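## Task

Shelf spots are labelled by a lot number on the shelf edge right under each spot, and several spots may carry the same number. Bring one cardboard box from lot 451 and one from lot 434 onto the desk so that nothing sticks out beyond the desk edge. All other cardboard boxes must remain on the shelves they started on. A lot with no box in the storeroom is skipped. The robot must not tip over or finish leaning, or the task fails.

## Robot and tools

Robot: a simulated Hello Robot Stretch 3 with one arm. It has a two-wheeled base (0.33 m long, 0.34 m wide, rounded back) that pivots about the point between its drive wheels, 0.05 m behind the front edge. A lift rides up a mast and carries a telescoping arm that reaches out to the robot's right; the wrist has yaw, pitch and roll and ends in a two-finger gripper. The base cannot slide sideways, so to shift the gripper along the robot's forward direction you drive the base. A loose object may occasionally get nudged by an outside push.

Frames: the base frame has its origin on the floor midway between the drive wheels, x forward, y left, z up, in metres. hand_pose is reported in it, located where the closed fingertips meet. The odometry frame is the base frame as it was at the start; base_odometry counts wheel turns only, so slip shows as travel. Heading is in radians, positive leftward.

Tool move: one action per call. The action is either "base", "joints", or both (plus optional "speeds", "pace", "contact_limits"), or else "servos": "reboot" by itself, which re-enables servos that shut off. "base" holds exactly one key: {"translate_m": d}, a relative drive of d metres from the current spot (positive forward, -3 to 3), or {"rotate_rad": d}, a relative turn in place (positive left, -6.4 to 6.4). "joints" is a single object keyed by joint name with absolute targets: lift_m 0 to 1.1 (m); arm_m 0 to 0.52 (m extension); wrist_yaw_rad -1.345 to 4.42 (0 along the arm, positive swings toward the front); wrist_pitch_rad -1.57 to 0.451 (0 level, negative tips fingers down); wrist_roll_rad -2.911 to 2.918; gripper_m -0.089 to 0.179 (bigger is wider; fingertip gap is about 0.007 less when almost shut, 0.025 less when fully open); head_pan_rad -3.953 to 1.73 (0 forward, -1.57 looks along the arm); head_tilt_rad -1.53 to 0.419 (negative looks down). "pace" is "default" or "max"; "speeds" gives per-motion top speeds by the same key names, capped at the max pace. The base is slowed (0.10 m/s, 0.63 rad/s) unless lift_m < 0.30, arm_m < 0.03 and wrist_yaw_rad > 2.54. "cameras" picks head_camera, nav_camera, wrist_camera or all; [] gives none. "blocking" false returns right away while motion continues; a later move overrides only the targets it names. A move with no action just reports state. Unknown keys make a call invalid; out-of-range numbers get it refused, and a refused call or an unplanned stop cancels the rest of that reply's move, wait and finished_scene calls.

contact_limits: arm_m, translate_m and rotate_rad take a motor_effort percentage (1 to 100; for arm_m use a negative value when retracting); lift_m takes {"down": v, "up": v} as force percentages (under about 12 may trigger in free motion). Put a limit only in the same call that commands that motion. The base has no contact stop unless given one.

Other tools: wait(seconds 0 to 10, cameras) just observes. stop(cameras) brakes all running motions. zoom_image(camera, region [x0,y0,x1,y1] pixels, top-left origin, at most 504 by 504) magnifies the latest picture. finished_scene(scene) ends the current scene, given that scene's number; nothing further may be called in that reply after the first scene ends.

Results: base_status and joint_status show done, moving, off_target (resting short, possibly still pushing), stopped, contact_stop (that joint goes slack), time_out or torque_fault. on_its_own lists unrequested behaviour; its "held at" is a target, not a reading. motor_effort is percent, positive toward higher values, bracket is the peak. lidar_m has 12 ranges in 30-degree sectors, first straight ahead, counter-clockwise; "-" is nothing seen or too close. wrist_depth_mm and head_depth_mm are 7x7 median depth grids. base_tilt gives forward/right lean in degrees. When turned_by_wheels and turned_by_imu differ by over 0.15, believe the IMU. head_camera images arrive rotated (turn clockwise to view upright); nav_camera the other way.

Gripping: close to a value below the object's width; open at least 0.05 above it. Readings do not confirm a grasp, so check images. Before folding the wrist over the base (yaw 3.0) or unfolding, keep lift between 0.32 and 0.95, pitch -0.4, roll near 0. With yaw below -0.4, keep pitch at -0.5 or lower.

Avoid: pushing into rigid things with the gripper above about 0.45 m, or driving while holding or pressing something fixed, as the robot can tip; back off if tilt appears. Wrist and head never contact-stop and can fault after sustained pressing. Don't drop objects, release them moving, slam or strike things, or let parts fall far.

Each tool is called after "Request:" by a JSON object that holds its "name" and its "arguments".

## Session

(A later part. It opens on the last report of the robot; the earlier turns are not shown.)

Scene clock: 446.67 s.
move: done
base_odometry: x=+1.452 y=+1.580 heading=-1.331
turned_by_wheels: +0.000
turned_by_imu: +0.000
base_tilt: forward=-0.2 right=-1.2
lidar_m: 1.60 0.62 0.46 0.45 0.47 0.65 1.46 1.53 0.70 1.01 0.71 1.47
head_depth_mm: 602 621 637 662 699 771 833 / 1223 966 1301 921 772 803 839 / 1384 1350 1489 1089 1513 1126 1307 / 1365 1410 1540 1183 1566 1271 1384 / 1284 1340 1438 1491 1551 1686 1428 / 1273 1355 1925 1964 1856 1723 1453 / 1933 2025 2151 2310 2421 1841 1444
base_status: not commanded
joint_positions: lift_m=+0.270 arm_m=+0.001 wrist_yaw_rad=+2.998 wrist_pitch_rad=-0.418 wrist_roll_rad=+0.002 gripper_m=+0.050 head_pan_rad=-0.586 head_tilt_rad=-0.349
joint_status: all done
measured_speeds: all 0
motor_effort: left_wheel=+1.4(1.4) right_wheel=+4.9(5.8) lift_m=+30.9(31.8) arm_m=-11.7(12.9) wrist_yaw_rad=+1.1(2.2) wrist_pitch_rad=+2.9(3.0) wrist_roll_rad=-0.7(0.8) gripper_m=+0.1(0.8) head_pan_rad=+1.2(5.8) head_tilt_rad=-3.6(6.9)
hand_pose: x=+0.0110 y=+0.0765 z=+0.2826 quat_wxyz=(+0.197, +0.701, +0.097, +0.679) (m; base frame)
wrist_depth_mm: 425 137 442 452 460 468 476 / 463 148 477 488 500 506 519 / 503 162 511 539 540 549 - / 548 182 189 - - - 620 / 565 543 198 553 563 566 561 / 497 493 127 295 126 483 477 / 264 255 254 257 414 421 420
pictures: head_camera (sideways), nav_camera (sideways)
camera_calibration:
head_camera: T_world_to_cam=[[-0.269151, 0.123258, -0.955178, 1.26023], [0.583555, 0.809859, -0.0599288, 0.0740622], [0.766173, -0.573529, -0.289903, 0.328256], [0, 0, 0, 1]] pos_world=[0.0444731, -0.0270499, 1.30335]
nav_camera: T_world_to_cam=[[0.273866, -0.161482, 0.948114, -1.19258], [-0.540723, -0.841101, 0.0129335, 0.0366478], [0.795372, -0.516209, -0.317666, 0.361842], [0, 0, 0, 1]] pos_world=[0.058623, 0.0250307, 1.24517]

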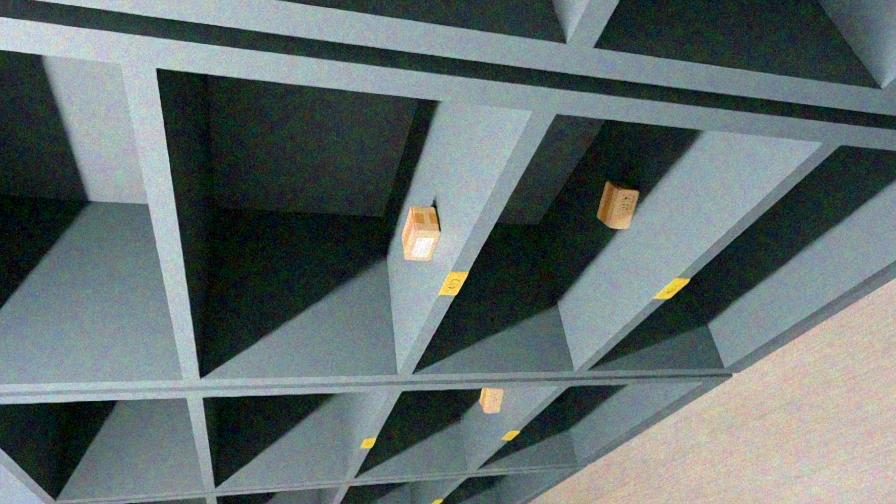

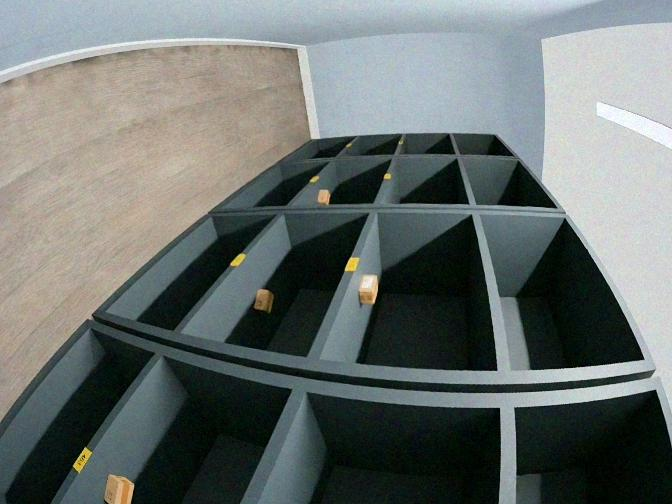

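Request:
{"name": "move", "arguments": {"base": {"translate_m": 0.93}, "joints": {"head_pan_rad": -1.57, "head_tilt_rad": -0.5}, "pace": "max", "cameras": []}}

Request:
{"name": "move", "arguments": {"joints": {"lift_m": 0.62}, "pace": "max", "cameras": ["head_camera"]}}

Request:
{"name": "move", "arguments": {"joints": {"wrist_yaw_rad": 0, "wrist_pitch_rad": -0.5, "gripper_m": 0.17}, "pace": "max", "cameras": ["head_camera","wrist_camera"]}}

Request:
{"name": "zoom_image", "arguments": {"camera": "head_camera", "region": [440, 150, 740, 350]}}

Scene clock: 470.10 s.
move: done
base_odometry: x=+1.673 y=+0.676 heading=-1.331
turned_by_wheels: +0.000
turned_by_imu: +0.001
base_tilt: forward=-0.3 right=-1.2
lidar_m: 1.52 0.59 0.44 0.43 0.44 0.62 1.83 1.44 0.70 1.03 0.73 1.49
head_depth_mm: 832 908 993 738 1100 968 950 / 840 910 980 733 1179 959 1147 / 845 912 981 724 1173 957 1144 / 845 910 984 684 1177 949 1148 / 846 914 988 678 1172 946 1162 / 850 917 987 699 1162 939 1155 / 850 918 985 691 1163 934 1150
base_status: done
joint_positions: lift_m=+0.270 arm_m=+0.001 wrist_yaw_rad=+2.998 wrist_pitch_rad=-0.418 wrist_roll_rad=+0.002 gripper_m=+0.050 head_pan_rad=-1.570 head_tilt_rad=-0.500
joint_status: all done
measured_speeds: all 0
motor_effort: left_wheel=+2.0(15.7) right_wheel=+6.7(13.0) lift_m=+27.4(30.9) arm_m=-10.9(12.2) wrist_yaw_rad=+1.2(3.1) wrist_pitch_rad=+3.0(3.1) wrist_roll_rad=-0.7(0.9) gripper_m=+0.4(0.9) head_pan_rad=+3.3(4.7) head_tilt_rad=+4.4(6.9)
hand_pose: x=+0.0110 y=+0.0765 z=+0.2826 quat_wxyz=(+0.197, +0.701, +0.097, +0.679) (m; base frame)
wrist_depth_mm: 409 137 422 434 442 456 460 / 445 147 455 470 479 490 503 / 484 162 491 513 531 532 537 / 534 186 192 552 - - - / 547 543 197 549 550 565 558 / 499 494 127 295 125 482 481 / 265 255 253 258 409 420 419
pictures: none
No camera images: "cameras" was empty.

Scene clock: 473.23 s.
move: done
base_odometry: x=+1.673 y=+0.676 heading=-1.331
turned_by_wheels: +0.000
turned_by_imu: +0.000
base_tilt: forward=-0.4 right=-1.1
lidar_m: 1.53 0.59 0.44 0.43 0.44 0.62 1.83 1.43 0.71 1.03 0.73 1.49
head_depth_mm: 832 909 990 742 1096 969 945 / 843 917 977 730 1170 958 1150 / 843 911 978 723 1173 949 1146 / 845 914 987 684 1176 948 1140 / 847 919 982 686 1173 941 1160 / 850 916 989 699 1164 940 1152 / 849 920 987 692 1158 931 1155
base_status: not commanded
joint_positions: lift_m=+0.620 arm_m=+0.001 wrist_yaw_rad=+2.998 wrist_pitch_rad=-0.418 wrist_roll_rad=+0.002 gripper_m=+0.050 head_pan_rad=-1.570 head_tilt_rad=-0.500
joint_status: all done
measured_speeds: all 0
motor_effort: left_wheel=+1.6(2.0) right_wheel=+6.8(7.2) lift_m=+28.0(34.9) arm_m=-11.2(11.8) wrist_yaw_rad=+1.7(3.2) wrist_pitch_rad=+2.9(3.0) wrist_roll_rad=-0.7(1.0) gripper_m=+0.3(0.9) head_pan_rad=+2.9(4.1) head_tilt_rad=+4.5(5.0)
hand_pose: x=+0.0110 y=+0.0765 z=+0.6326 quat_wxyz=(+0.197, +0.701, +0.097, +0.679) (m; base frame)
wrist_depth_mm: 409 137 421 433 440 449 461 / 444 148 458 472 480 490 499 / 484 161 493 517 528 534 537 / 525 183 190 - - - - / - - 198 - 148 - - / - - 126 - 124 - - / - 99 279 765 775 783 779
pictures: head_camera (sideways)
camera_calibration:
head_camera: T_world_to_cam=[[-0.0466171, 0.432321, -0.900514, 1.18756], [0.997505, -0.0276992, -0.064936, 0.0780435], [-0.0530167, -0.901294, -0.429951, 0.515475], [0, 0, 0, 1]] pos_world=[0.0048409, -0.0466526, 1.29612]

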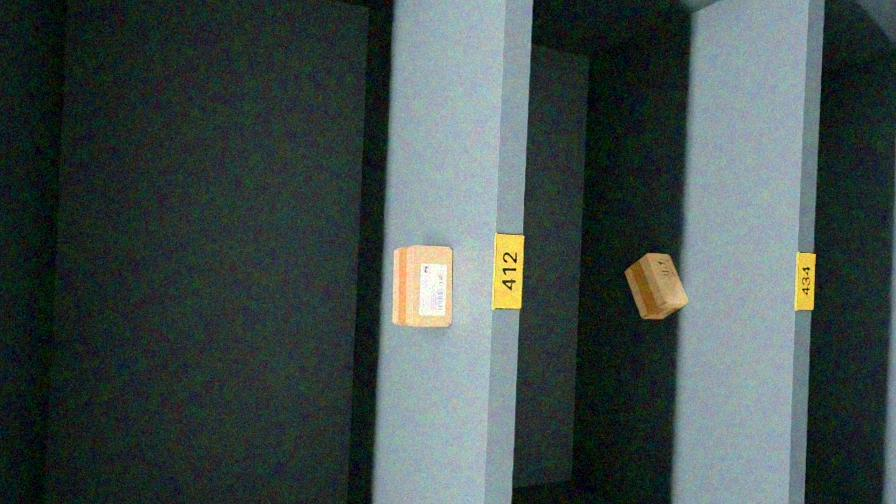

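Scene clock: 475.07 s.
move: done
base_odometry: x=+1.673 y=+0.676 heading=-1.331
turned_by_wheels: +0.000
turned_by_imu: +0.000
base_tilt: forward=-0.4 right=-1.2
lidar_m: 1.53 0.59 0.44 0.43 0.45 0.62 1.83 1.43 0.71 1.03 0.73 1.49
head_depth_mm: 831 911 989 740 1096 963 950 / 845 913 976 733 1173 961 1151 / 845 910 981 723 1178 953 1146 / 842 911 986 683 1173 951 1145 / 845 915 985 682 1169 946 1158 / 847 917 988 698 1165 935 1155 / 849 916 983 690 1158 935 1154
base_status: not commanded
joint_positions: lift_m=+0.620 arm_m=+0.001 wrist_yaw_rad=+0.003 wrist_pitch_rad=-0.511 wrist_roll_rad=+0.002 gripper_m=+0.170 head_pan_rad=-1.570 head_tilt_rad=-0.500
joint_status: all done
measured_speeds: all 0
motor_effort: left_wheel=+1.3(2.1) right_wheel=+6.2(7.6) lift_m=+23.2(27.8) arm_m=-11.0(11.4) wrist_yaw_rad=-2.9(7.6) wrist_pitch_rad=+1.5(4.2) wrist_roll_rad=-0.8(1.0) gripper_m=+0.6(84.6) head_pan_rad=+3.1(4.0) head_tilt_rad=+3.9(4.8)
hand_pose: x=-0.0209 y=-0.3573 z=+0.6124 quat_wxyz=(+0.684, +0.180, -0.684, -0.178) (m; base frame)
wrist_depth_mm: 500 - - 510 - - - / 486 499 495 492 484 479 474 / 420 419 411 403 398 390 383 / 507 - - - - - - / 555 144 - - - - - / - 124 - - - - - / 116 724 727 725 - - 106
pictures: head_camera (sideways), wrist_camera
camera_calibration:
head_camera: T_world_to_cam=[[-0.0466171, 0.432321, -0.900514, 1.18756], [0.997505, -0.0276992, -0.064936, 0.0780435], [-0.0530167, -0.901294, -0.429951, 0.515475], [0, 0, 0, 1]] pos_world=[0.0048409, -0.0466526, 1.29612]
wrist_camera: T_world_to_cam=[[-0.998875, -0.0363905, -0.0303946, -0.00859325], [-0.000801963, 0.653921, -0.756563, 0.729523], [0.0474074, -0.755687, -0.653215, 0.297245], [0, 0, 0, 1]] pos_world=[-0.0220901, -0.252739, 0.745833]

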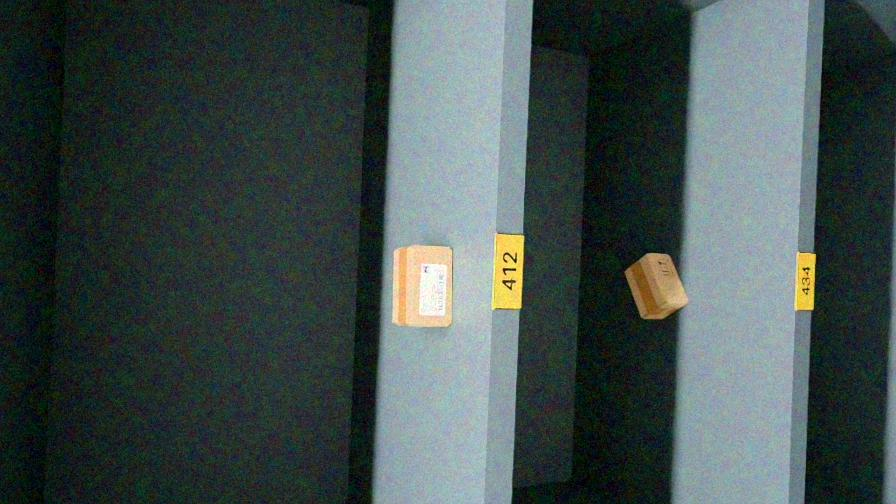

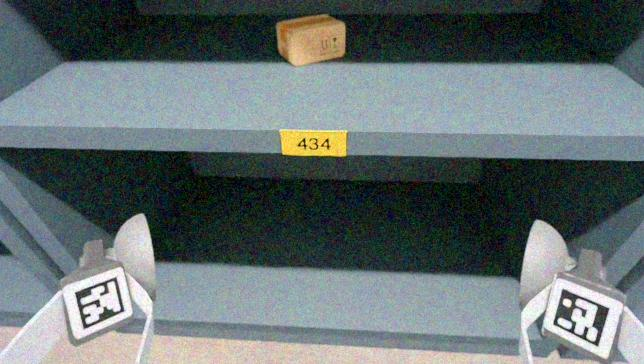

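Scaled by 1.680 from the camera's 896x504 image, which has a finer 1280x720 frame.

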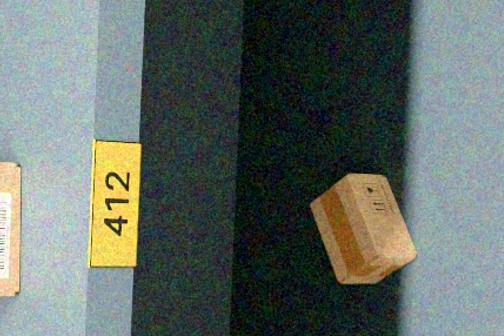

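Request:
{"name": "move", "arguments": {"base": {"translate_m": -0.05}, "joints": {"wrist_yaw_rad": 0.45, "arm_m": 0.25}, "pace": "max", "cameras": ["wrist_camera"]}}

Scene clock: 491.13 s.
move: done
base_odometry: x=+1.662 y=+0.725 heading=-1.331
turned_by_wheels: +0.000
turned_by_imu: +0.000
base_tilt: forward=-0.3 right=-1.2
lidar_m: 1.53 0.59 0.44 0.43 0.45 0.62 1.84 1.41 0.68 1.03 0.76 1.49
head_depth_mm: 825 910 962 739 967 906 865 / 838 909 982 732 1174 960 820 / 843 914 978 726 1166 955 505 / 846 915 984 716 1172 951 522 / 845 918 983 679 1173 941 1134 / 847 917 982 691 1165 937 1159 / 847 917 986 694 1169 933 1153
base_status: done
joint_positions: lift_m=+0.620 arm_m=+0.250 wrist_yaw_rad=+0.447 wrist_pitch_rad=-0.512 wrist_roll_rad=+0.002 gripper_m=+0.170 head_pan_rad=-1.570 head_tilt_rad=-0.500
joint_status: all done
measured_speeds: all 0
motor_effort: left_wheel=-4.5(11.2) right_wheel=-8.0(11.4) lift_m=+24.5(24.7) arm_m=+13.9(15.0) wrist_yaw_rad=+1.9(6.0) wrist_pitch_rad=+1.9(2.0) wrist_roll_rad=-0.6(0.9) gripper_m=+1.0(1.1) head_pan_rad=+3.3(3.7) head_tilt_rad=+2.9(4.6)
hand_pose: x=+0.0699 y=-0.5857 z=+0.6121 quat_wxyz=(+0.706, +0.327, -0.627, -0.024) (m; base frame)
wrist_depth_mm: 381 460 - - - - - / 393 467 491 488 477 452 445 / 388 394 391 388 328 364 375 / 349 325 325 322 317 315 313 / 465 281 275 274 270 269 267 / 123 124 254 239 236 230 233 / 116 704 - 220 210 205 106
pictures: wrist_camera
camera_calibration:
wrist_camera: T_world_to_cam=[[-0.886396, -0.461924, -0.0304738, -0.183296], [-0.282163, 0.59129, -0.755487, 0.861017], [0.366996, -0.661062, -0.654455, 0.153919], [0, 0, 0, 1]] pos_world=[0.0239872, -0.492029, 0.745635]

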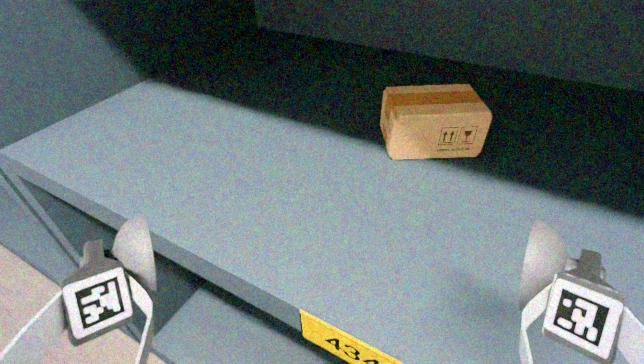

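Request:
{"name": "move", "arguments": {"joints": {"lift_m": 0.575}, "pace": "max", "cameras": []}}

Request:
{"name": "move", "arguments": {"joints": {"arm_m": 0.475}, "contact_limits": {"arm_m": 30}, "cameras": ["wrist_camera"]}}

Scene clock: 503.30 s.
move: done
base_odometry: x=+1.662 y=+0.725 heading=-1.331
turned_by_wheels: +0.000
turned_by_imu: +0.000
base_tilt: forward=-0.1 right=-1.2
lidar_m: 1.52 0.59 0.44 0.43 0.45 0.62 1.84 1.41 0.67 1.03 0.76 1.50
head_depth_mm: 828 914 965 741 961 903 866 / 845 912 984 730 1179 962 849 / 843 914 984 725 1170 954 531 / 848 915 982 714 1173 950 546 / 845 913 983 680 1171 937 689 / 849 916 981 695 1172 937 1124 / 847 915 985 694 1162 932 1154
base_status: not commanded
joint_positions: lift_m=+0.575 arm_m=+0.250 wrist_yaw_rad=+0.447 wrist_pitch_rad=-0.513 wrist_roll_rad=+0.002 gripper_m=+0.170 head_pan_rad=-1.570 head_tilt_rad=-0.500
joint_status: all done
measured_speeds: all 0
motor_effort: left_wheel=-4.3(4.8) right_wheel=-7.9(8.3) lift_m=+23.0(26.2) arm_m=+12.8(13.4) wrist_yaw_rad=+1.5(3.0) wrist_pitch_rad=+1.9(2.0) wrist_roll_rad=-0.8(0.8) gripper_m=+0.7(1.2) head_pan_rad=+3.4(3.5) head_tilt_rad=+2.2(3.3)
hand_pose: x=+0.0699 y=-0.5857 z=+0.5670 quat_wxyz=(+0.706, +0.327, -0.627, -0.024) (m; base frame)
wrist_depth_mm: 379 463 492 488 473 443 - / 380 394 391 382 294 338 365 / 314 310 307 304 301 298 296 / 403 267 255 249 250 247 245 / 476 147 223 215 213 212 210 / 782 126 229 196 186 181 183 / 116 683 - - 173 161 106
pictures: none
No camera images: "cameras" was empty.

Scene clock: 506.20 s.
move: done
base_odometry: x=+1.662 y=+0.725 heading=-1.331
turned_by_wheels: +0.000
turned_by_imu: +0.000
base_tilt: forward=-0.4 right=-1.1
lidar_m: 1.53 0.59 0.44 0.43 0.45 0.62 1.83 1.41 0.68 1.03 0.76 1.50
head_depth_mm: 828 910 968 739 966 907 867 / 842 909 976 733 1168 959 849 / 846 914 983 723 1172 715 819 / 844 915 984 713 1168 798 1141 / 844 914 984 678 1170 912 1135 / 845 914 987 693 1164 937 1155 / 851 918 987 693 1162 932 1149
base_status: not commanded
joint_positions: lift_m=+0.575 arm_m=+0.475 wrist_yaw_rad=+0.447 wrist_pitch_rad=-0.513 wrist_roll_rad=+0.002 gripper_m=+0.170 head_pan_rad=-1.570 head_tilt_rad=-0.500
joint_status: all done
measured_speeds: all 0
motor_effort: left_wheel=-4.4(5.3) right_wheel=-7.9(8.7) lift_m=+25.3(26.0) arm_m=+13.0(15.0) wrist_yaw_rad=+1.8(4.0) wrist_pitch_rad=+1.9(2.0) wrist_roll_rad=-0.7(0.9) gripper_m=+0.6(1.1) head_pan_rad=+2.7(3.5) head_tilt_rad=+1.4(3.1)
contact_limits: arm_m 30 (drawing in: default 31, maximum 55; extending or still: default 40, maximum 69)
hand_pose: x=+0.0699 y=-0.8107 z=+0.5670 quat_wxyz=(+0.706, +0.327, -0.627, -0.024) (m; base frame)
wrist_depth_mm: 375 439 - - - - - / 379 393 386 362 - - - / 314 311 305 302 299 295 281 / 257 256 254 175 246 246 243 / 219 217 159 148 153 211 209 / 117 140 138 137 137 180 182 / 161 164 161 158 160 160 106
pictures: wrist_camera
camera_calibration:
wrist_camera: T_world_to_cam=[[-0.886415, -0.461888, -0.0304518, -0.288589], [-0.282214, 0.591402, -0.75538, 0.960068], [0.36691, -0.660987, -0.654579, -0.0241275], [0, 0, 0, 1]] pos_world=[0.0239874, -0.717029, 0.700635]

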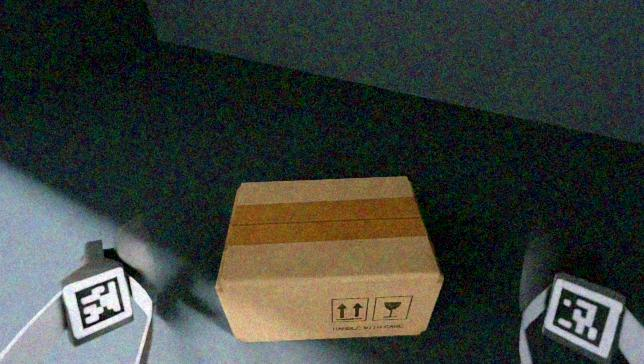

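Request:
{"name": "move", "arguments": {"joints": {"arm_m": 0.493}, "contact_limits": {"arm_m": 30}, "cameras": []}}

Request:
{"name": "move", "arguments": {"joints": {"gripper_m": 0.05}, "cameras": ["wrist_camera"]}}

Request:
{"name": "move", "arguments": {"joints": {"lift_m": 0.65}, "cameras": ["wrist_camera"]}}

Scene clock: 514.00 s.
move: done
base_odometry: x=+1.662 y=+0.725 heading=-1.331
turned_by_wheels: +0.000
turned_by_imu: +0.000
base_tilt: forward=-0.3 right=-1.0
lidar_m: 1.53 0.59 0.44 0.43 0.44 0.62 1.83 1.41 0.68 1.03 0.76 1.50
head_depth_mm: 829 910 963 741 963 908 864 / 843 909 980 730 1171 959 826 / 841 913 985 722 1173 681 581 / 843 909 984 714 1172 840 1143 / 842 914 987 677 1174 917 1133 / 849 914 984 693 1166 938 1153 / 845 917 988 694 1162 936 1150
base_status: not commanded
joint_positions: lift_m=+0.575 arm_m=+0.493 wrist_yaw_rad=+0.447 wrist_pitch_rad=-0.513 wrist_roll_rad=+0.002 gripper_m=+0.170 head_pan_rad=-1.570 head_tilt_rad=-0.500
joint_status: all done
measured_speeds: all 0
motor_effort: left_wheel=-4.0(5.1) right_wheel=-8.2(8.4) lift_m=+28.6(28.9) arm_m=+12.9(15.4) wrist_yaw_rad=+2.0(3.2) wrist_pitch_rad=+1.9(2.0) wrist_roll_rad=-0.5(0.9) gripper_m=+0.6(1.1) head_pan_rad=+2.4(3.2) head_tilt_rad=+0.6(1.5)
contact_limits: arm_m 30 (drawing in: default 31, maximum 55; extending or still: default 40, maximum 69)
hand_pose: x=+0.0699 y=-0.8287 z=+0.5670 quat_wxyz=(+0.706, +0.327, -0.627, -0.024) (m; base frame)
wrist_depth_mm: 371 433 - - - - - / 375 393 385 362 - - - / 314 310 306 303 298 284 - / 258 255 252 250 249 246 243 / 219 216 151 148 205 210 208 / 117 140 131 133 136 180 183 / 160 160 126 130 138 160 106
pictures: none
No camera images: "cameras" was empty.

Scene clock: 515.73 s.
move: done
base_odometry: x=+1.662 y=+0.725 heading=-1.331
turned_by_wheels: +0.000
turned_by_imu: +0.000
base_tilt: forward=-0.4 right=-1.2
lidar_m: 1.53 0.59 0.44 0.43 0.45 0.62 1.83 1.41 0.68 1.03 0.76 1.50
head_depth_mm: 825 908 967 739 962 905 869 / 843 911 979 731 1171 960 830 / 845 911 982 726 1171 681 579 / 845 915 983 716 1172 839 1136 / 847 912 986 678 1166 917 1132 / 844 917 983 694 1158 938 1160 / 849 919 983 693 1165 935 1152
base_status: not commanded
joint_positions: lift_m=+0.575 arm_m=+0.493 wrist_yaw_rad=+0.451 wrist_pitch_rad=-0.503 wrist_roll_rad=+0.002 gripper_m=+0.051 head_pan_rad=-1.570 head_tilt_rad=-0.500
joint_status: all done
measured_speeds: all 0
motor_effort: left_wheel=-4.1(4.8) right_wheel=-7.5(8.4) lift_m=+22.6(29.7) arm_m=+12.2(13.5) wrist_yaw_rad=-0.8(2.7) wrist_pitch_rad=+0.0(2.0) wrist_roll_rad=-0.6(0.8) gripper_m=-18.0(90.3) head_pan_rad=+2.4(3.5) head_tilt_rad=-0.5(1.0)
contact_limits: arm_m 30 (drawing in: default 31, maximum 55; extending or still: default 40, maximum 69)
hand_pose: x=+0.0712 y=-0.8297 z=+0.5691 quat_wxyz=(+0.707, +0.325, -0.629, -0.019) (m; base frame)
wrist_depth_mm: 372 434 - - - - - / 379 407 382 358 - - - / 323 321 314 312 305 292 - / 263 261 259 257 255 252 250 / 223 223 153 149 150 215 213 / 194 192 134 136 132 182 186 / 175 162 131 136 145 126 166
pictures: wrist_camera
camera_calibration:
wrist_camera: T_world_to_cam=[[-0.88472, -0.465151, -0.0300767, -0.299223], [-0.280987, 0.583698, -0.761802, 0.97038], [0.371909, -0.665531, -0.647111, -0.0442123], [0, 0, 0, 1]] pos_world=[0.0243791, -0.735017, 0.701628]

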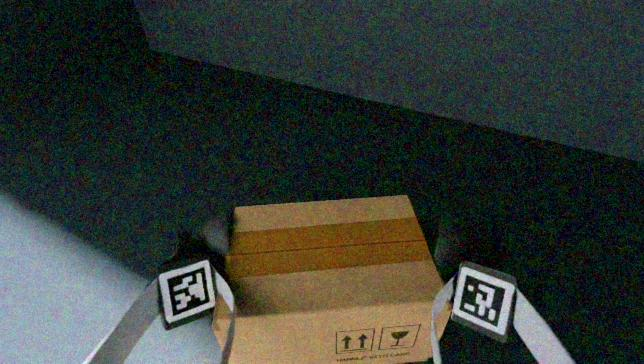

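Scene clock: 517.23 s.
move: done
base_odometry: x=+1.662 y=+0.725 heading=-1.331
turned_by_wheels: +0.000
turned_by_imu: +0.000
base_tilt: forward=-0.4 right=-1.3
lidar_m: 1.53 0.59 0.44 0.43 0.45 0.62 1.83 1.41 0.68 1.03 0.76 1.49
head_depth_mm: 828 911 962 739 966 906 869 / 842 914 981 729 1168 957 463 / 846 911 983 724 715 866 840 / 845 912 980 714 735 920 1143 / 846 915 982 677 1159 943 1142 / 846 915 989 695 1163 936 1159 / 851 920 983 693 1162 930 1150
base_status: not commanded
joint_positions: lift_m=+0.650 arm_m=+0.493 wrist_yaw_rad=+0.451 wrist_pitch_rad=-0.519 wrist_roll_rad=+0.002 gripper_m=+0.051 head_pan_rad=-1.570 head_tilt_rad=-0.500
joint_status: all done
measured_speeds: all 0
motor_effort: left_wheel=-4.3(4.6) right_wheel=-7.0(8.2) lift_m=+29.4(34.2) arm_m=+12.4(13.0) wrist_yaw_rad=-0.5(2.8) wrist_pitch_rad=+3.2(3.3) wrist_roll_rad=-0.7(0.8) gripper_m=-17.9(18.3) head_pan_rad=+2.5(3.3) head_tilt_rad=+0.0(1.2)
contact_limits: arm_m 30 (drawing in: default 31, maximum 55; extending or still: default 40, maximum 69)
hand_pose: x=+0.0702 y=-0.8276 z=+0.6407 quat_wxyz=(+0.706, +0.330, -0.626, -0.025) (m; base frame)
wrist_depth_mm: 375 431 - - - - - / 389 469 - - - - - / 407 445 439 415 - - - / 372 365 364 362 356 332 - / 316 315 153 152 148 302 301 / 275 266 134 137 133 258 263 / 248 231 129 138 151 227 235
pictures: wrist_camera
camera_calibration:
wrist_camera: T_world_to_cam=[[-0.884942, -0.464693, -0.0306293, -0.296244], [-0.286342, 0.594807, -0.751141, 1.02613], [0.367269, -0.655946, -0.65943, 0.0200844], [0, 0, 0, 1]] pos_world=[0.0242886, -0.734837, 0.774939]

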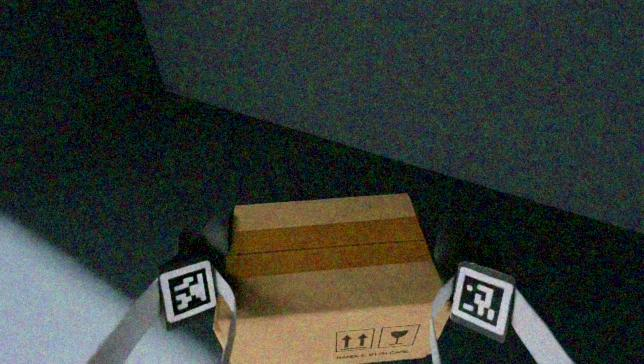

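Request:
{"name": "move", "arguments": {"joints": {"arm_m": 0.0}, "cameras": []}}

Request:
{"name": "move", "arguments": {"base": {"translate_m": -0.9}, "joints": {"lift_m": 0.87}, "pace": "max", "cameras": []}}

Request:
{"name": "move", "arguments": {"base": {"translate_m": -0.8}, "pace": "max", "cameras": ["wrist_camera"]}}

Request:
{"name": "move", "arguments": {"base": {"rotate_rad": -1.571}, "joints": {"head_pan_rad": 0.2, "head_tilt_rad": -0.4}, "pace": "max", "cameras": ["wrist_camera","nav_camera"]}}

Scene clock: 558.67 s.
move: done
base_odometry: x=+1.662 y=+0.725 heading=-1.331
turned_by_wheels: +0.000
turned_by_imu: +0.000
base_tilt: forward=-0.4 right=-1.2
lidar_m: 1.53 0.59 0.44 0.43 0.45 0.62 1.83 1.40 0.68 1.03 0.76 1.49
head_depth_mm: 824 908 966 741 963 907 865 / 844 910 982 733 1174 964 1138 / 844 913 980 723 1169 952 1143 / 848 915 984 714 1174 947 1143 / 847 914 984 679 1171 939 1162 / 848 916 985 694 1167 936 1157 / 851 914 987 692 1158 933 1153
base_status: not commanded
joint_positions: lift_m=+0.650 arm_m=+0.001 wrist_yaw_rad=+0.451 wrist_pitch_rad=-0.519 wrist_roll_rad=+0.002 gripper_m=+0.051 head_pan_rad=-1.570 head_tilt_rad=-0.500
joint_status: all done
measured_speeds: all 0
motor_effort: left_wheel=-4.1(4.9) right_wheel=-7.9(8.2) lift_m=+31.2(31.9) arm_m=-12.6(14.7) wrist_yaw_rad=+0.0(2.3) wrist_pitch_rad=+3.1(3.2) wrist_roll_rad=-0.8(0.9) gripper_m=-17.6(18.2) head_pan_rad=+2.1(2.9) head_tilt_rad=-2.3(3.0)
hand_pose: x=+0.0701 y=-0.3351 z=+0.6406 quat_wxyz=(+0.706, +0.330, -0.626, -0.025) (m; base frame)
wrist_depth_mm: 811 512 - - - - - / - 613 530 523 517 511 505 / - - 534 474 430 430 423 / - - - - - 380 354 / - - 153 152 148 - 341 / 872 124 134 137 133 - - / 801 735 129 138 145 - -
pictures: none
No camera images: "cameras" was empty.

Scene clock: 568.63 s.
move: done
base_odometry: x=+1.448 y=+1.599 heading=-1.331
turned_by_wheels: +0.000
turned_by_imu: +0.000
base_tilt: forward=-0.3 right=-1.2
lidar_m: 1.60 0.62 0.46 0.45 0.47 0.65 1.44 1.50 0.68 1.01 0.72 1.47
head_depth_mm: 821 891 966 740 1017 953 830 / 827 893 972 732 1150 960 818 / 825 894 961 724 1149 952 845 / 826 895 965 711 1154 917 794 / 830 896 962 709 1154 939 289 / 828 895 966 699 1153 939 425 / 832 902 972 691 1147 932 803
base_status: done
joint_positions: lift_m=+0.870 arm_m=+0.001 wrist_yaw_rad=+0.451 wrist_pitch_rad=-0.520 wrist_roll_rad=+0.002 gripper_m=+0.051 head_pan_rad=-1.570 head_tilt_rad=-0.500
joint_status: all done
measured_speeds: all 0
motor_effort: left_wheel=-5.5(10.1) right_wheel=-4.6(14.4) lift_m=+24.3(34.9) arm_m=-11.8(13.9) wrist_yaw_rad=+0.1(2.7) wrist_pitch_rad=+3.1(3.3) wrist_roll_rad=-0.6(1.0) gripper_m=-18.0(18.4) head_pan_rad=+1.4(2.6) head_tilt_rad=-4.8(5.3)
hand_pose: x=+0.0701 y=-0.3350 z=+0.8605 quat_wxyz=(+0.706, +0.330, -0.626, -0.025) (m; base frame)
wrist_depth_mm: - - - - - - - / - - - - - - - / - - - - - - - / - - 698 - - - - / - - 153 152 148 541 - / - 124 135 137 133 - - / - 953 129 138 145 - -
pictures: none
No camera images: "cameras" was empty.

Scene clock: 577.60 s.
move: done
base_odometry: x=+1.258 y=+2.376 heading=-1.331
turned_by_wheels: +0.000
turned_by_imu: -0.001
base_tilt: forward=-0.2 right=-1.3
lidar_m: 1.67 0.64 0.48 0.46 0.48 0.67 0.65 0.68 0.95 2.76 0.66 1.35
head_depth_mm: 2023 1929 1889 1839 1814 1572 1356 / 2688 2868 2818 2623 2119 1624 1346 / 2756 2969 3178 2985 2100 1615 1315 / 2716 2959 3230 2914 2048 1608 1241 / 2741 2931 3274 2923 2047 1577 289 / 2745 2965 3176 2881 2052 1578 425 / 2731 2944 2731 1061 1074 1115 1059
base_status: done
joint_positions: lift_m=+0.870 arm_m=+0.001 wrist_yaw_rad=+0.451 wrist_pitch_rad=-0.520 wrist_roll_rad=+0.002 gripper_m=+0.051 head_pan_rad=-1.570 head_tilt_rad=-0.500
joint_status: not commanded
measured_speeds: all 0
motor_effort: left_wheel=-0.8(11.1) right_wheel=-10.3(14.5) lift_m=+24.7(25.8) arm_m=-10.5(12.1) wrist_yaw_rad=-2.0(2.7) wrist_pitch_rad=+3.3(3.3) wrist_roll_rad=-0.8(1.0) gripper_m=-18.0(18.3) head_pan_rad=+1.2(2.1) head_tilt_rad=-4.3(5.4)
hand_pose: x=+0.0701 y=-0.3350 z=+0.8605 quat_wxyz=(+0.706, +0.330, -0.626, -0.025) (m; base frame)
wrist_depth_mm: - - - - - - - / - - - - - - - / - - - - - - - / - - - - - - - / - - 153 153 150 - - / - 124 134 137 134 - - / - 936 129 138 151 936 977
pictures: wrist_camera
camera_calibration:
wrist_camera: T_world_to_cam=[[-0.884923, -0.464728, -0.03064, -0.060692], [-0.286653, 0.595326, -0.750611, 0.898029], [0.367071, -0.65545, -0.660034, 0.488806], [0, 0, 0, 1]] pos_world=[0.024289, -0.242438, 0.994839]

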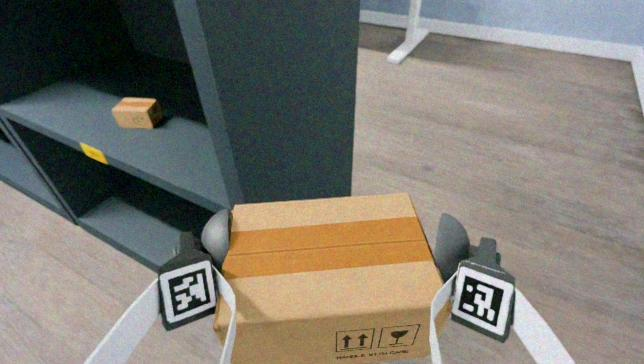

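Scene clock: 581.03 s.
move: done
base_odometry: x=+1.258 y=+2.376 heading=-2.901
turned_by_wheels: -1.571
turned_by_imu: -1.546
base_tilt: forward=-0.3 right=-1.3
lidar_m: 2.91 0.66 1.35 1.60 0.64 0.48 0.47 0.49 0.67 0.65 0.68 0.96
head_depth_mm: 2695 2800 3016 3163 2424 1802 1434 / 2722 2906 3034 3253 2465 1797 1416 / 2795 2942 3169 3308 2408 1775 1415 / 2841 3006 3151 3361 2420 1776 1402 / 2931 3060 3217 3436 2242 1638 1338 / 729 762 802 844 894 950 1013 / 594 617 639 665 697 732 800
base_status: done
joint_positions: lift_m=+0.870 arm_m=+0.001 wrist_yaw_rad=+0.451 wrist_pitch_rad=-0.520 wrist_roll_rad=+0.002 gripper_m=+0.051 head_pan_rad=+0.201 head_tilt_rad=-0.400
joint_status: all done
measured_speeds: all 0
motor_effort: left_wheel=+7.1(12.3) right_wheel=-10.0(14.0) lift_m=+26.0(26.4) arm_m=-12.6(13.4) wrist_yaw_rad=+0.2(2.4) wrist_pitch_rad=+3.1(3.3) wrist_roll_rad=-0.8(0.9) gripper_m=-17.4(18.5) head_pan_rad=-3.1(4.9) head_tilt_rad=+5.5(7.9)
hand_pose: x=+0.0701 y=-0.3350 z=+0.8605 quat_wxyz=(+0.706, +0.330, -0.626, -0.025) (m; base frame)
wrist_depth_mm: - 612 535 457 403 354 318 / - - 595 508 435 382 338 / - - - 568 480 415 367 / - - - 589 517 453 397 / - - 153 152 150 488 434 / - 124 134 137 133 525 479 / - 952 129 138 145 122 527
pictures: nav_camera (sideways), wrist_camera
camera_calibration:
nav_camera: T_world_to_cam=[[0.35421, 0.0896474, 0.930859, -1.17058], [0.215143, -0.976507, 0.0121777, 0.0330085], [0.910082, 0.195954, -0.365175, 0.422944], [0, 0, 0, 1]] pos_world=[0.0226142, 0.0542945, 1.24369]
wrist_camera: T_world_to_cam=[[-0.884923, -0.464728, -0.03064, -0.060692], [-0.286653, 0.595326, -0.750611, 0.898029], [0.367071, -0.65545, -0.660034, 0.488806], [0, 0, 0, 1]] pos_world=[0.024289, -0.242438, 0.994839]

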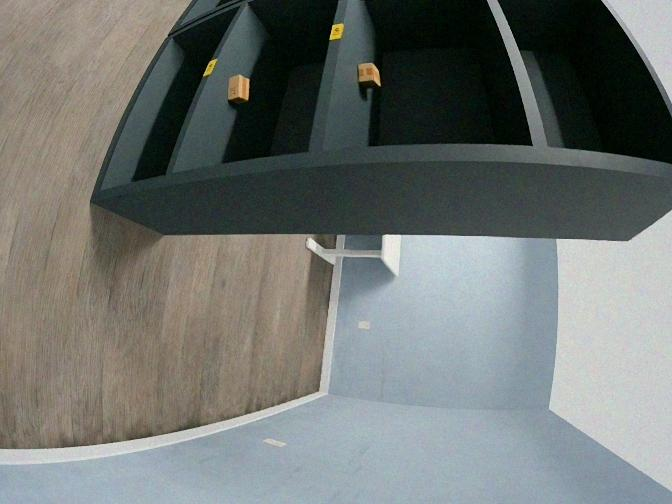

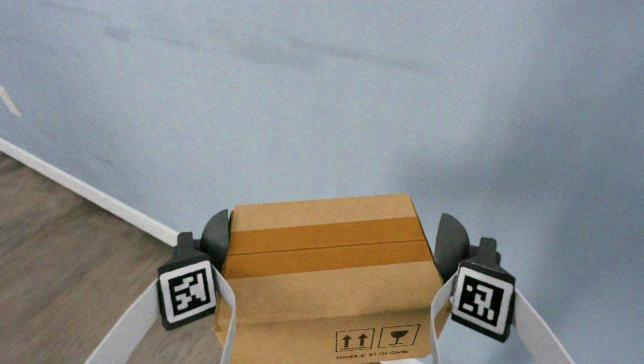

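Request:
{"name": "move", "arguments": {"base": {"translate_m": 1.0}, "pace": "max", "cameras": []}}

Request:
{"name": "move", "arguments": {"base": {"translate_m": 0.49}, "pace": "max", "cameras": []}}

Request:
{"name": "move", "arguments": {"base": {"rotate_rad": 0.96}, "pace": "max", "cameras": []}}

Request:
{"name": "move", "arguments": {"base": {"translate_m": 1.08}, "pace": "max", "cameras": []}}

Request:
{"name": "move", "arguments": {"base": {"rotate_rad": 0.611}, "joints": {"head_pan_rad": -1.57}, "cameras": ["head_camera","nav_camera","wrist_camera"]}}

Scene clock: 605.13 s.
move: done
base_odometry: x=+0.286 y=+2.138 heading=-2.901
turned_by_wheels: +0.000
turned_by_imu: +0.000
base_tilt: forward=-0.4 right=-1.1
lidar_m: 2.29 1.98 2.72 0.33 0.35 0.49 1.46 0.94 0.71 0.69 0.72 1.01
head_depth_mm: 1868 1965 2091 2225 2344 1801 1428 / 1903 2007 2151 2280 2401 1790 1415 / 1946 2065 2198 2357 2409 1784 1411 / 1989 2108 2246 2398 2411 1756 1408 / 2036 2173 2284 2417 2272 1746 1404 / 2075 2216 2358 2164 2362 1749 1395 / 2138 2291 2424 2183 2251 1739 1389
base_status: done
joint_positions: lift_m=+0.870 arm_m=+0.001 wrist_yaw_rad=+0.451 wrist_pitch_rad=-0.520 wrist_roll_rad=+0.002 gripper_m=+0.051 head_pan_rad=+0.200 head_tilt_rad=-0.400
joint_status: not commanded
measured_speeds: all 0
motor_effort: left_wheel=+3.2(11.9) right_wheel=+5.8(11.1) lift_m=+26.9(27.6) arm_m=+0.0(9.5) wrist_yaw_rad=-1.0(2.5) wrist_pitch_rad=+3.2(3.4) wrist_roll_rad=-0.4(0.9) gripper_m=-17.6(18.3) head_pan_rad=-3.0(3.7) head_tilt_rad=+4.6(5.6)
hand_pose: x=+0.0701 y=-0.3350 z=+0.8605 quat_wxyz=(+0.706, +0.330, -0.626, -0.025) (m; base frame)
wrist_depth_mm: - - 581 498 437 384 347 / - - 630 553 473 414 371 / - - - 599 520 451 397 / - - - 166 568 498 435 / - - 153 152 150 530 468 / - 124 134 137 133 563 516 / - 962 129 138 148 - 571
pictures: none
No camera images: "cameras" was empty.

Scene clock: 611.00 s.
move: done
base_odometry: x=-0.189 y=+2.021 heading=-2.901
turned_by_wheels: +0.000
turned_by_imu: +0.000
base_tilt: forward=-0.3 right=-1.1
lidar_m: 1.80 1.53 2.37 1.65 0.66 0.58 1.94 0.97 0.72 0.70 0.74 1.04
head_depth_mm: 1466 1550 1649 1744 1877 1817 1426 / 1492 1578 1669 1805 1927 1800 1405 / 1526 1611 1736 1838 1986 1769 1415 / 1557 1656 1774 1892 2037 1774 1409 / 1598 1701 1816 1940 2087 1763 1396 / 1629 1737 1856 1792 1996 1709 1392 / 1666 1775 1900 1647 2125 1740 1384
base_status: done
joint_positions: lift_m=+0.870 arm_m=+0.001 wrist_yaw_rad=+0.451 wrist_pitch_rad=-0.520 wrist_roll_rad=+0.002 gripper_m=+0.051 head_pan_rad=+0.200 head_tilt_rad=-0.400
joint_status: not commanded
measured_speeds: all 0
motor_effort: left_wheel=+8.0(11.7) right_wheel=+0.9(11.8) lift_m=+27.2(28.0) arm_m=+5.0(5.4) wrist_yaw_rad=-0.8(2.3) wrist_pitch_rad=+3.2(3.4) wrist_roll_rad=-0.7(0.8) gripper_m=-17.6(18.3) head_pan_rad=-3.1(3.4) head_tilt_rad=+4.2(5.1)
hand_pose: x=+0.0701 y=-0.3350 z=+0.8605 quat_wxyz=(+0.706, +0.330, -0.626, -0.025) (m; base frame)
wrist_depth_mm: - - 593 519 449 398 360 / - - - 568 489 432 384 / - - - 620 540 469 416 / - - - - 595 520 447 / - - 153 152 150 552 490 / - 124 134 137 133 589 532 / - 952 128 138 145 119 580
pictures: none
No camera images: "cameras" was empty.

Scene clock: 613.47 s.
move: done
base_odometry: x=-0.189 y=+2.021 heading=-1.942
turned_by_wheels: +0.960
turned_by_imu: +0.944
base_tilt: forward=-0.4 right=-1.2
lidar_m: 1.90 2.40 0.72 0.57 1.95 1.07 0.75 0.71 0.72 0.95 1.80 1.53
head_depth_mm: 2327 2380 2445 1785 2226 1804 1437 / 2711 2775 2859 2086 2309 1799 1417 / 3211 3288 3464 3254 2427 1792 1412 / 3641 3820 - 3674 2426 1784 1410 / 3498 3691 - 3719 2388 1752 1398 / 3365 3534 3674 3531 2361 1742 1388 / 3169 3387 3542 3451 2368 1722 1388
base_status: done
joint_positions: lift_m=+0.870 arm_m=+0.001 wrist_yaw_rad=+0.451 wrist_pitch_rad=-0.520 wrist_roll_rad=+0.002 gripper_m=+0.051 head_pan_rad=+0.200 head_tilt_rad=-0.400
joint_status: not commanded
measured_speeds: all 0
motor_effort: left_wheel=-8.0(13.2) right_wheel=+9.2(12.5) lift_m=+27.8(28.2) arm_m=+3.6(5.9) wrist_yaw_rad=-1.5(2.1) wrist_pitch_rad=+3.1(3.3) wrist_roll_rad=-0.4(0.9) gripper_m=-17.9(18.4) head_pan_rad=-2.8(3.6) head_tilt_rad=+3.7(4.7)
hand_pose: x=+0.0701 y=-0.3350 z=+0.8605 quat_wxyz=(+0.706, +0.330, -0.626, -0.025) (m; base frame)
wrist_depth_mm: - - - - - - 622 / - - - - - - 612 / - - - - - - 625 / - - - - - - - / - - 153 152 150 - - / - 124 134 137 133 126 - / - 962 129 138 151 922 -
pictures: none
No camera images: "cameras" was empty.

Scene clock: 625.23 s.
move: done
base_odometry: x=-0.581 y=+1.015 heading=-1.942
turned_by_wheels: +0.000
turned_by_imu: +0.000
base_tilt: forward=-0.3 right=-1.1
lidar_m: 0.83 2.68 1.62 1.13 1.07 1.10 1.69 1.60 1.63 1.29 0.78 0.77
head_depth_mm: 1564 1612 1663 1641 1118 815 684 / 1785 1864 1925 1894 1104 839 1380 / 2137 2218 2307 2380 1096 1650 1416 / 2683 2859 2950 3099 2078 1763 1411 / 2688 2745 3028 3011 2390 1758 1398 / 2631 2784 2956 2980 2382 1753 1390 / 2503 2686 2845 2986 2342 1742 1386
base_status: done
joint_positions: lift_m=+0.870 arm_m=+0.001 wrist_yaw_rad=+0.451 wrist_pitch_rad=-0.520 wrist_roll_rad=+0.002 gripper_m=+0.051 head_pan_rad=+0.200 head_tilt_rad=-0.400
joint_status: not commanded
measured_speeds: all 0
motor_effort: left_wheel=+2.1(9.1) right_wheel=+6.9(14.9) lift_m=+28.8(29.5) arm_m=-12.7(13.6) wrist_yaw_rad=-1.4(2.4) wrist_pitch_rad=+3.2(3.3) wrist_roll_rad=-0.8(1.0) gripper_m=-17.6(18.6) head_pan_rad=-2.5(3.4) head_tilt_rad=+3.1(4.5)
hand_pose: x=+0.0701 y=-0.3350 z=+0.8605 quat_wxyz=(+0.706, +0.330, -0.626, -0.025) (m; base frame)
wrist_depth_mm: - - - - - - - / - - - - - - - / - - - - - - - / - - - - - - - / - - 153 152 148 - - / - - 135 136 133 - - / - 124 128 138 150 920 965
pictures: none
No camera images: "cameras" was empty.

Scene clock: 627.57 s.
move: done
base_odometry: x=-0.581 y=+1.015 heading=-1.331
turned_by_wheels: +0.611
turned_by_imu: +0.600
base_tilt: forward=-0.3 right=-1.2
lidar_m: 2.68 1.48 1.10 1.07 1.11 1.65 1.60 1.67 0.79 0.78 0.77 0.83
head_depth_mm: 1019 1086 1154 1246 1338 847 643 / 1017 1087 1156 1248 1110 810 641 / 1022 1085 1151 1245 1096 806 637 / 1019 1082 1154 1245 1088 801 634 / 1016 1083 1159 1243 1077 797 631 / 1020 1086 1155 1244 1070 791 628 / 1021 1083 1160 1247 1063 786 628
base_status: done
joint_positions: lift_m=+0.870 arm_m=+0.001 wrist_yaw_rad=+0.451 wrist_pitch_rad=-0.520 wrist_roll_rad=+0.002 gripper_m=+0.051 head_pan_rad=-1.578 head_tilt_rad=-0.400
joint_status: all done
measured_speeds: translate_m=+0.000 rotate_rad=+0.000 lift_m=+0.000 arm_m=+0.000 wrist_yaw_rad=+0.000 wrist_pitch_rad=+0.000 wrist_roll_rad=+0.000 head_pan_rad=+0.024 head_tilt_rad=+0.000
motor_effort: left_wheel=-7.9(12.8) right_wheel=+8.8(12.6) lift_m=+29.2(29.5) arm_m=-12.6(13.5) wrist_yaw_rad=-0.7(2.3) wrist_pitch_rad=+3.2(3.3) wrist_roll_rad=-0.6(0.8) gripper_m=-17.7(18.1) head_pan_rad=+3.1(5.7) head_tilt_rad=+2.9(3.7)
hand_pose: x=+0.0701 y=-0.3350 z=+0.8605 quat_wxyz=(+0.706, +0.330, -0.626, -0.025) (m; base frame)
wrist_depth_mm: - - - - - - - / - - - - - - - / - - - - - - - / - - - - - - - / - - 153 152 148 - - / - 124 134 137 133 - - / - 954 129 138 150 126 -
pictures: head_camera (sideways), nav_camera (sideways), wrist_camera
camera_calibration:
head_camera: T_world_to_cam=[[-0.0437478, 0.340493, -0.939229, 1.23808], [0.997193, -0.0423013, -0.0617828, 0.073976], [-0.0607672, -0.939295, -0.337687, 0.395488], [0, 0, 0, 1]] pos_world=[0.0044275, -0.0469484, 1.30096]
nav_camera: T_world_to_cam=[[0.0143085, -0.364971, 0.930909, -1.16855], [-0.999893, -0.00812363, 0.0121839, 0.0404325], [0.00311561, -0.930984, -0.365048, 0.428361], [0, 0, 0, 1]] pos_world=[0.0558137, -0.0273593, 1.24369]
wrist_camera: T_world_to_cam=[[-0.884923, -0.464728, -0.03064, -0.060692], [-0.286653, 0.595326, -0.750611, 0.898029], [0.367071, -0.65545, -0.660034, 0.488806], [0, 0, 0, 1]] pos_world=[0.024289, -0.242438, 0.994839]

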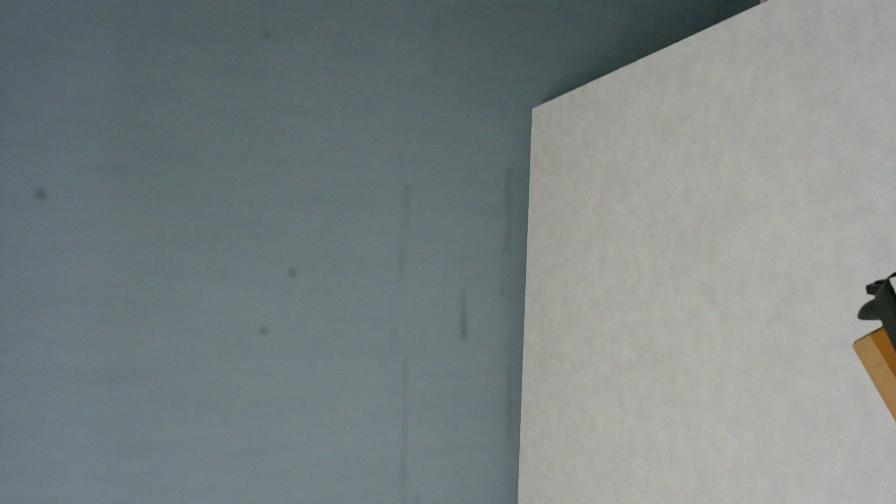

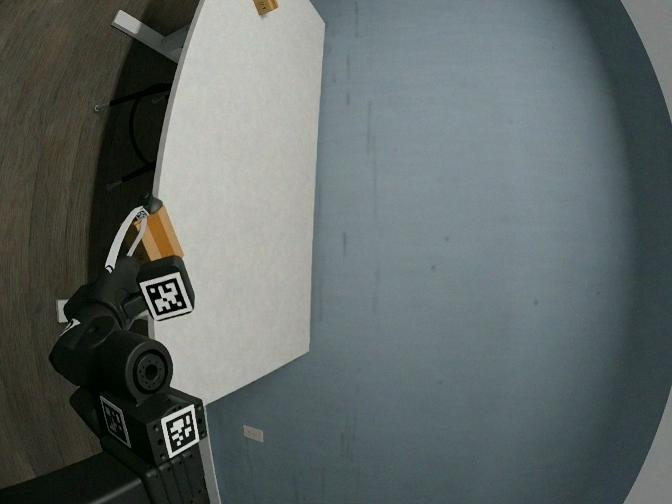

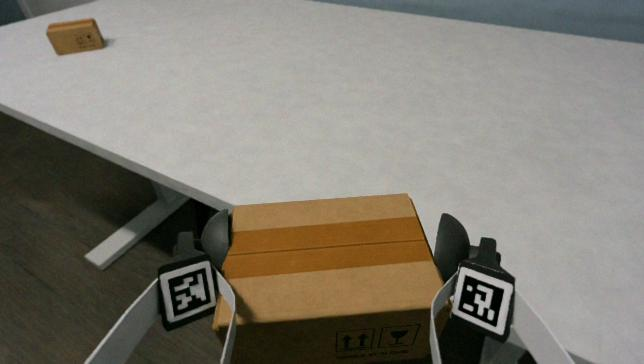

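Request:
{"name": "move", "arguments": {"joints": {"arm_m": 0.3}, "cameras": []}}

Request:
{"name": "move", "arguments": {"joints": {"lift_m": 0.772}, "contact_limits": {"lift_m": {"down": 14}}, "cameras": ["wrist_camera"]}}

Request:
{"name": "move", "arguments": {"joints": {"lift_m": 0.76}, "contact_limits": {"lift_m": {"down": 12}}, "speeds": {"lift_m": 0.02}, "cameras": ["wrist_camera"]}}

Scene clock: 640.57 s.
move: done
base_odometry: x=-0.581 y=+1.015 heading=-1.331
turned_by_wheels: +0.000
turned_by_imu: +0.000
base_tilt: forward=-0.1 right=-1.1
lidar_m: 2.68 1.48 1.10 1.07 1.12 1.65 1.60 1.66 0.79 0.78 0.77 0.83
head_depth_mm: 1021 1078 1152 1235 1316 315 - / 1015 1087 1152 1238 434 345 623 / 1019 1083 1155 1237 442 726 638 / 1020 1087 1155 1245 530 504 634 / 1023 1081 1162 1245 1024 717 630 / 1022 1090 1159 1245 1073 763 628 / 1024 1085 1158 1248 1064 784 625
base_status: not commanded
joint_positions: lift_m=+0.870 arm_m=+0.300 wrist_yaw_rad=+0.451 wrist_pitch_rad=-0.520 wrist_roll_rad=+0.002 gripper_m=+0.051 head_pan_rad=-1.570 head_tilt_rad=-0.400
joint_status: all done
measured_speeds: all 0
motor_effort: left_wheel=-7.6(8.3) right_wheel=+9.8(9.8) lift_m=+30.0(30.1) arm_m=+13.1(15.2) wrist_yaw_rad=-1.0(2.5) wrist_pitch_rad=+3.3(3.3) wrist_roll_rad=-0.7(0.8) gripper_m=-17.9(18.3) head_pan_rad=+3.0(4.1) head_tilt_rad=+2.0(3.2)
hand_pose: x=+0.0701 y=-0.6344 z=+0.8605 quat_wxyz=(+0.706, +0.330, -0.626, -0.025) (m; base frame)
wrist_depth_mm: - - - - - - - / - - - - - - - / - - - - - - - / - - - - - - - / - - 153 152 147 - - / - - 135 136 133 - - / - 92 127 138 145 - -
pictures: none
No camera images: "cameras" was empty.

Scene clock: 642.30 s.
move: done
base_odometry: x=-0.581 y=+1.015 heading=-1.331
turned_by_wheels: +0.000
turned_by_imu: +0.000
base_tilt: forward=-0.2 right=-1.1
lidar_m: 2.67 1.48 1.10 1.07 1.11 1.65 1.60 1.67 0.79 0.78 0.77 0.83
head_depth_mm: 1014 1076 1152 1243 1333 848 643 / 1016 1078 1158 1246 1110 458 365 / 1020 1083 1157 1244 1100 473 619 / 1019 1079 1158 1243 1087 488 598 / 1016 1080 1163 1239 1079 691 633 / 1018 1084 1160 1249 1072 793 627 / 1022 1082 1166 1244 1064 787 626
base_status: not commanded
joint_positions: lift_m=+0.772 arm_m=+0.300 wrist_yaw_rad=+0.451 wrist_pitch_rad=-0.520 wrist_roll_rad=+0.002 gripper_m=+0.051 head_pan_rad=-1.570 head_tilt_rad=-0.400
joint_status: all done
measured_speeds: all 0
motor_effort: left_wheel=-8.1(8.2) right_wheel=+8.3(9.7) lift_m=+24.3(27.9) arm_m=+12.2(13.6) wrist_yaw_rad=-1.4(2.1) wrist_pitch_rad=+3.3(3.3) wrist_roll_rad=-0.6(0.8) gripper_m=-17.5(18.4) head_pan_rad=+2.8(3.8) head_tilt_rad=+2.1(2.8)
contact_limits: lift_m down 14 (down: maximum 72; up: maximum 65)
hand_pose: x=+0.0701 y=-0.6344 z=+0.7625 quat_wxyz=(+0.706, +0.330, -0.626, -0.025) (m; base frame)
wrist_depth_mm: - - - - - - - / - - - - - - - / - - - - - - - / - - - - - - - / - - 154 152 147 - - / - - 135 137 133 - - / - 92 127 138 145 - -
pictures: wrist_camera
camera_calibration:
wrist_camera: T_world_to_cam=[[-0.884954, -0.464669, -0.0306478, -0.202795], [-0.286669, 0.595456, -0.750502, 1.00268], [0.366985, -0.655373, -0.660158, 0.228035], [0, 0, 0, 1]] pos_world=[0.0242892, -0.541838, 0.896839]

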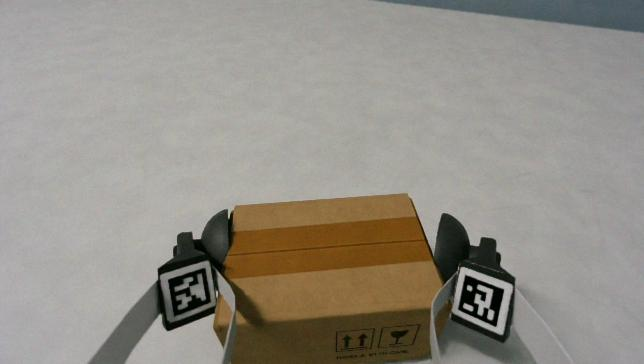

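Scene clock: 643.30 s.
move: done
base_odometry: x=-0.581 y=+1.015 heading=-1.331
turned_by_wheels: +0.000
turned_by_imu: +0.000
base_tilt: forward=-0.2 right=-1.3
lidar_m: 2.68 1.48 1.10 1.07 1.11 1.65 1.60 1.67 0.79 0.78 0.77 0.83
head_depth_mm: 1018 1084 1157 1240 1339 848 645 / 1020 1079 1158 1240 1110 495 370 / 1021 1083 1159 1239 1100 475 603 / 1020 1084 1160 1242 1086 501 583 / 1020 1084 1161 1247 1081 700 629 / 1023 1084 1158 1244 1065 789 628 / 1020 1088 1168 1249 1057 786 626
base_status: not commanded
joint_positions: lift_m=+0.760 arm_m=+0.300 wrist_yaw_rad=+0.451 wrist_pitch_rad=-0.494 wrist_roll_rad=+0.001 gripper_m=+0.051 head_pan_rad=-1.570 head_tilt_rad=-0.400
joint_status: all done
measured_speeds: all 0
motor_effort: left_wheel=-7.8(8.3) right_wheel=+8.5(9.5) lift_m=+20.8(24.7) arm_m=+11.6(12.5) wrist_yaw_rad=-0.4(2.2) wrist_pitch_rad=-1.6(3.4) wrist_roll_rad=-0.3(0.8) gripper_m=-17.5(18.3) head_pan_rad=+2.8(3.6) head_tilt_rad=+2.2(3.5)
contact_limits: lift_m down 12 (down: maximum 72; up: maximum 65)
hand_pose: x=+0.0718 y=-0.6379 z=+0.7561 quat_wxyz=(+0.707, +0.322, -0.630, -0.016) (m; base frame)
wrist_depth_mm: - - - - - - - / - - - - - - - / - - - - - - - / - - - - - - - / - - 154 154 150 - - / - - 134 137 133 - - / - - 128 137 143 - -
pictures: wrist_camera
camera_calibration:
wrist_camera: T_world_to_cam=[[-0.88435, -0.465935, -0.0288131, -0.205279], [-0.278941, 0.576906, -0.767705, 1.00103], [0.374323, -0.670883, -0.640155, 0.195327], [0, 0, 0, 1]] pos_world=[0.0245745, -0.542106, 0.887622]

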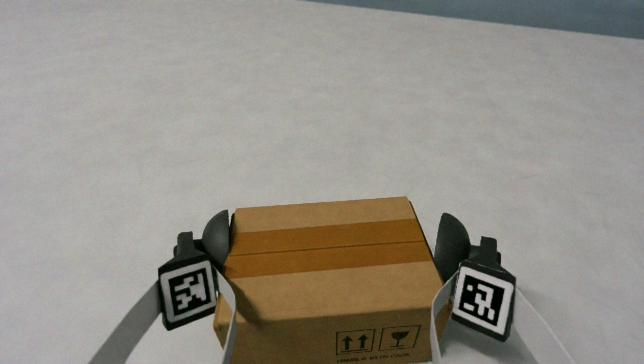

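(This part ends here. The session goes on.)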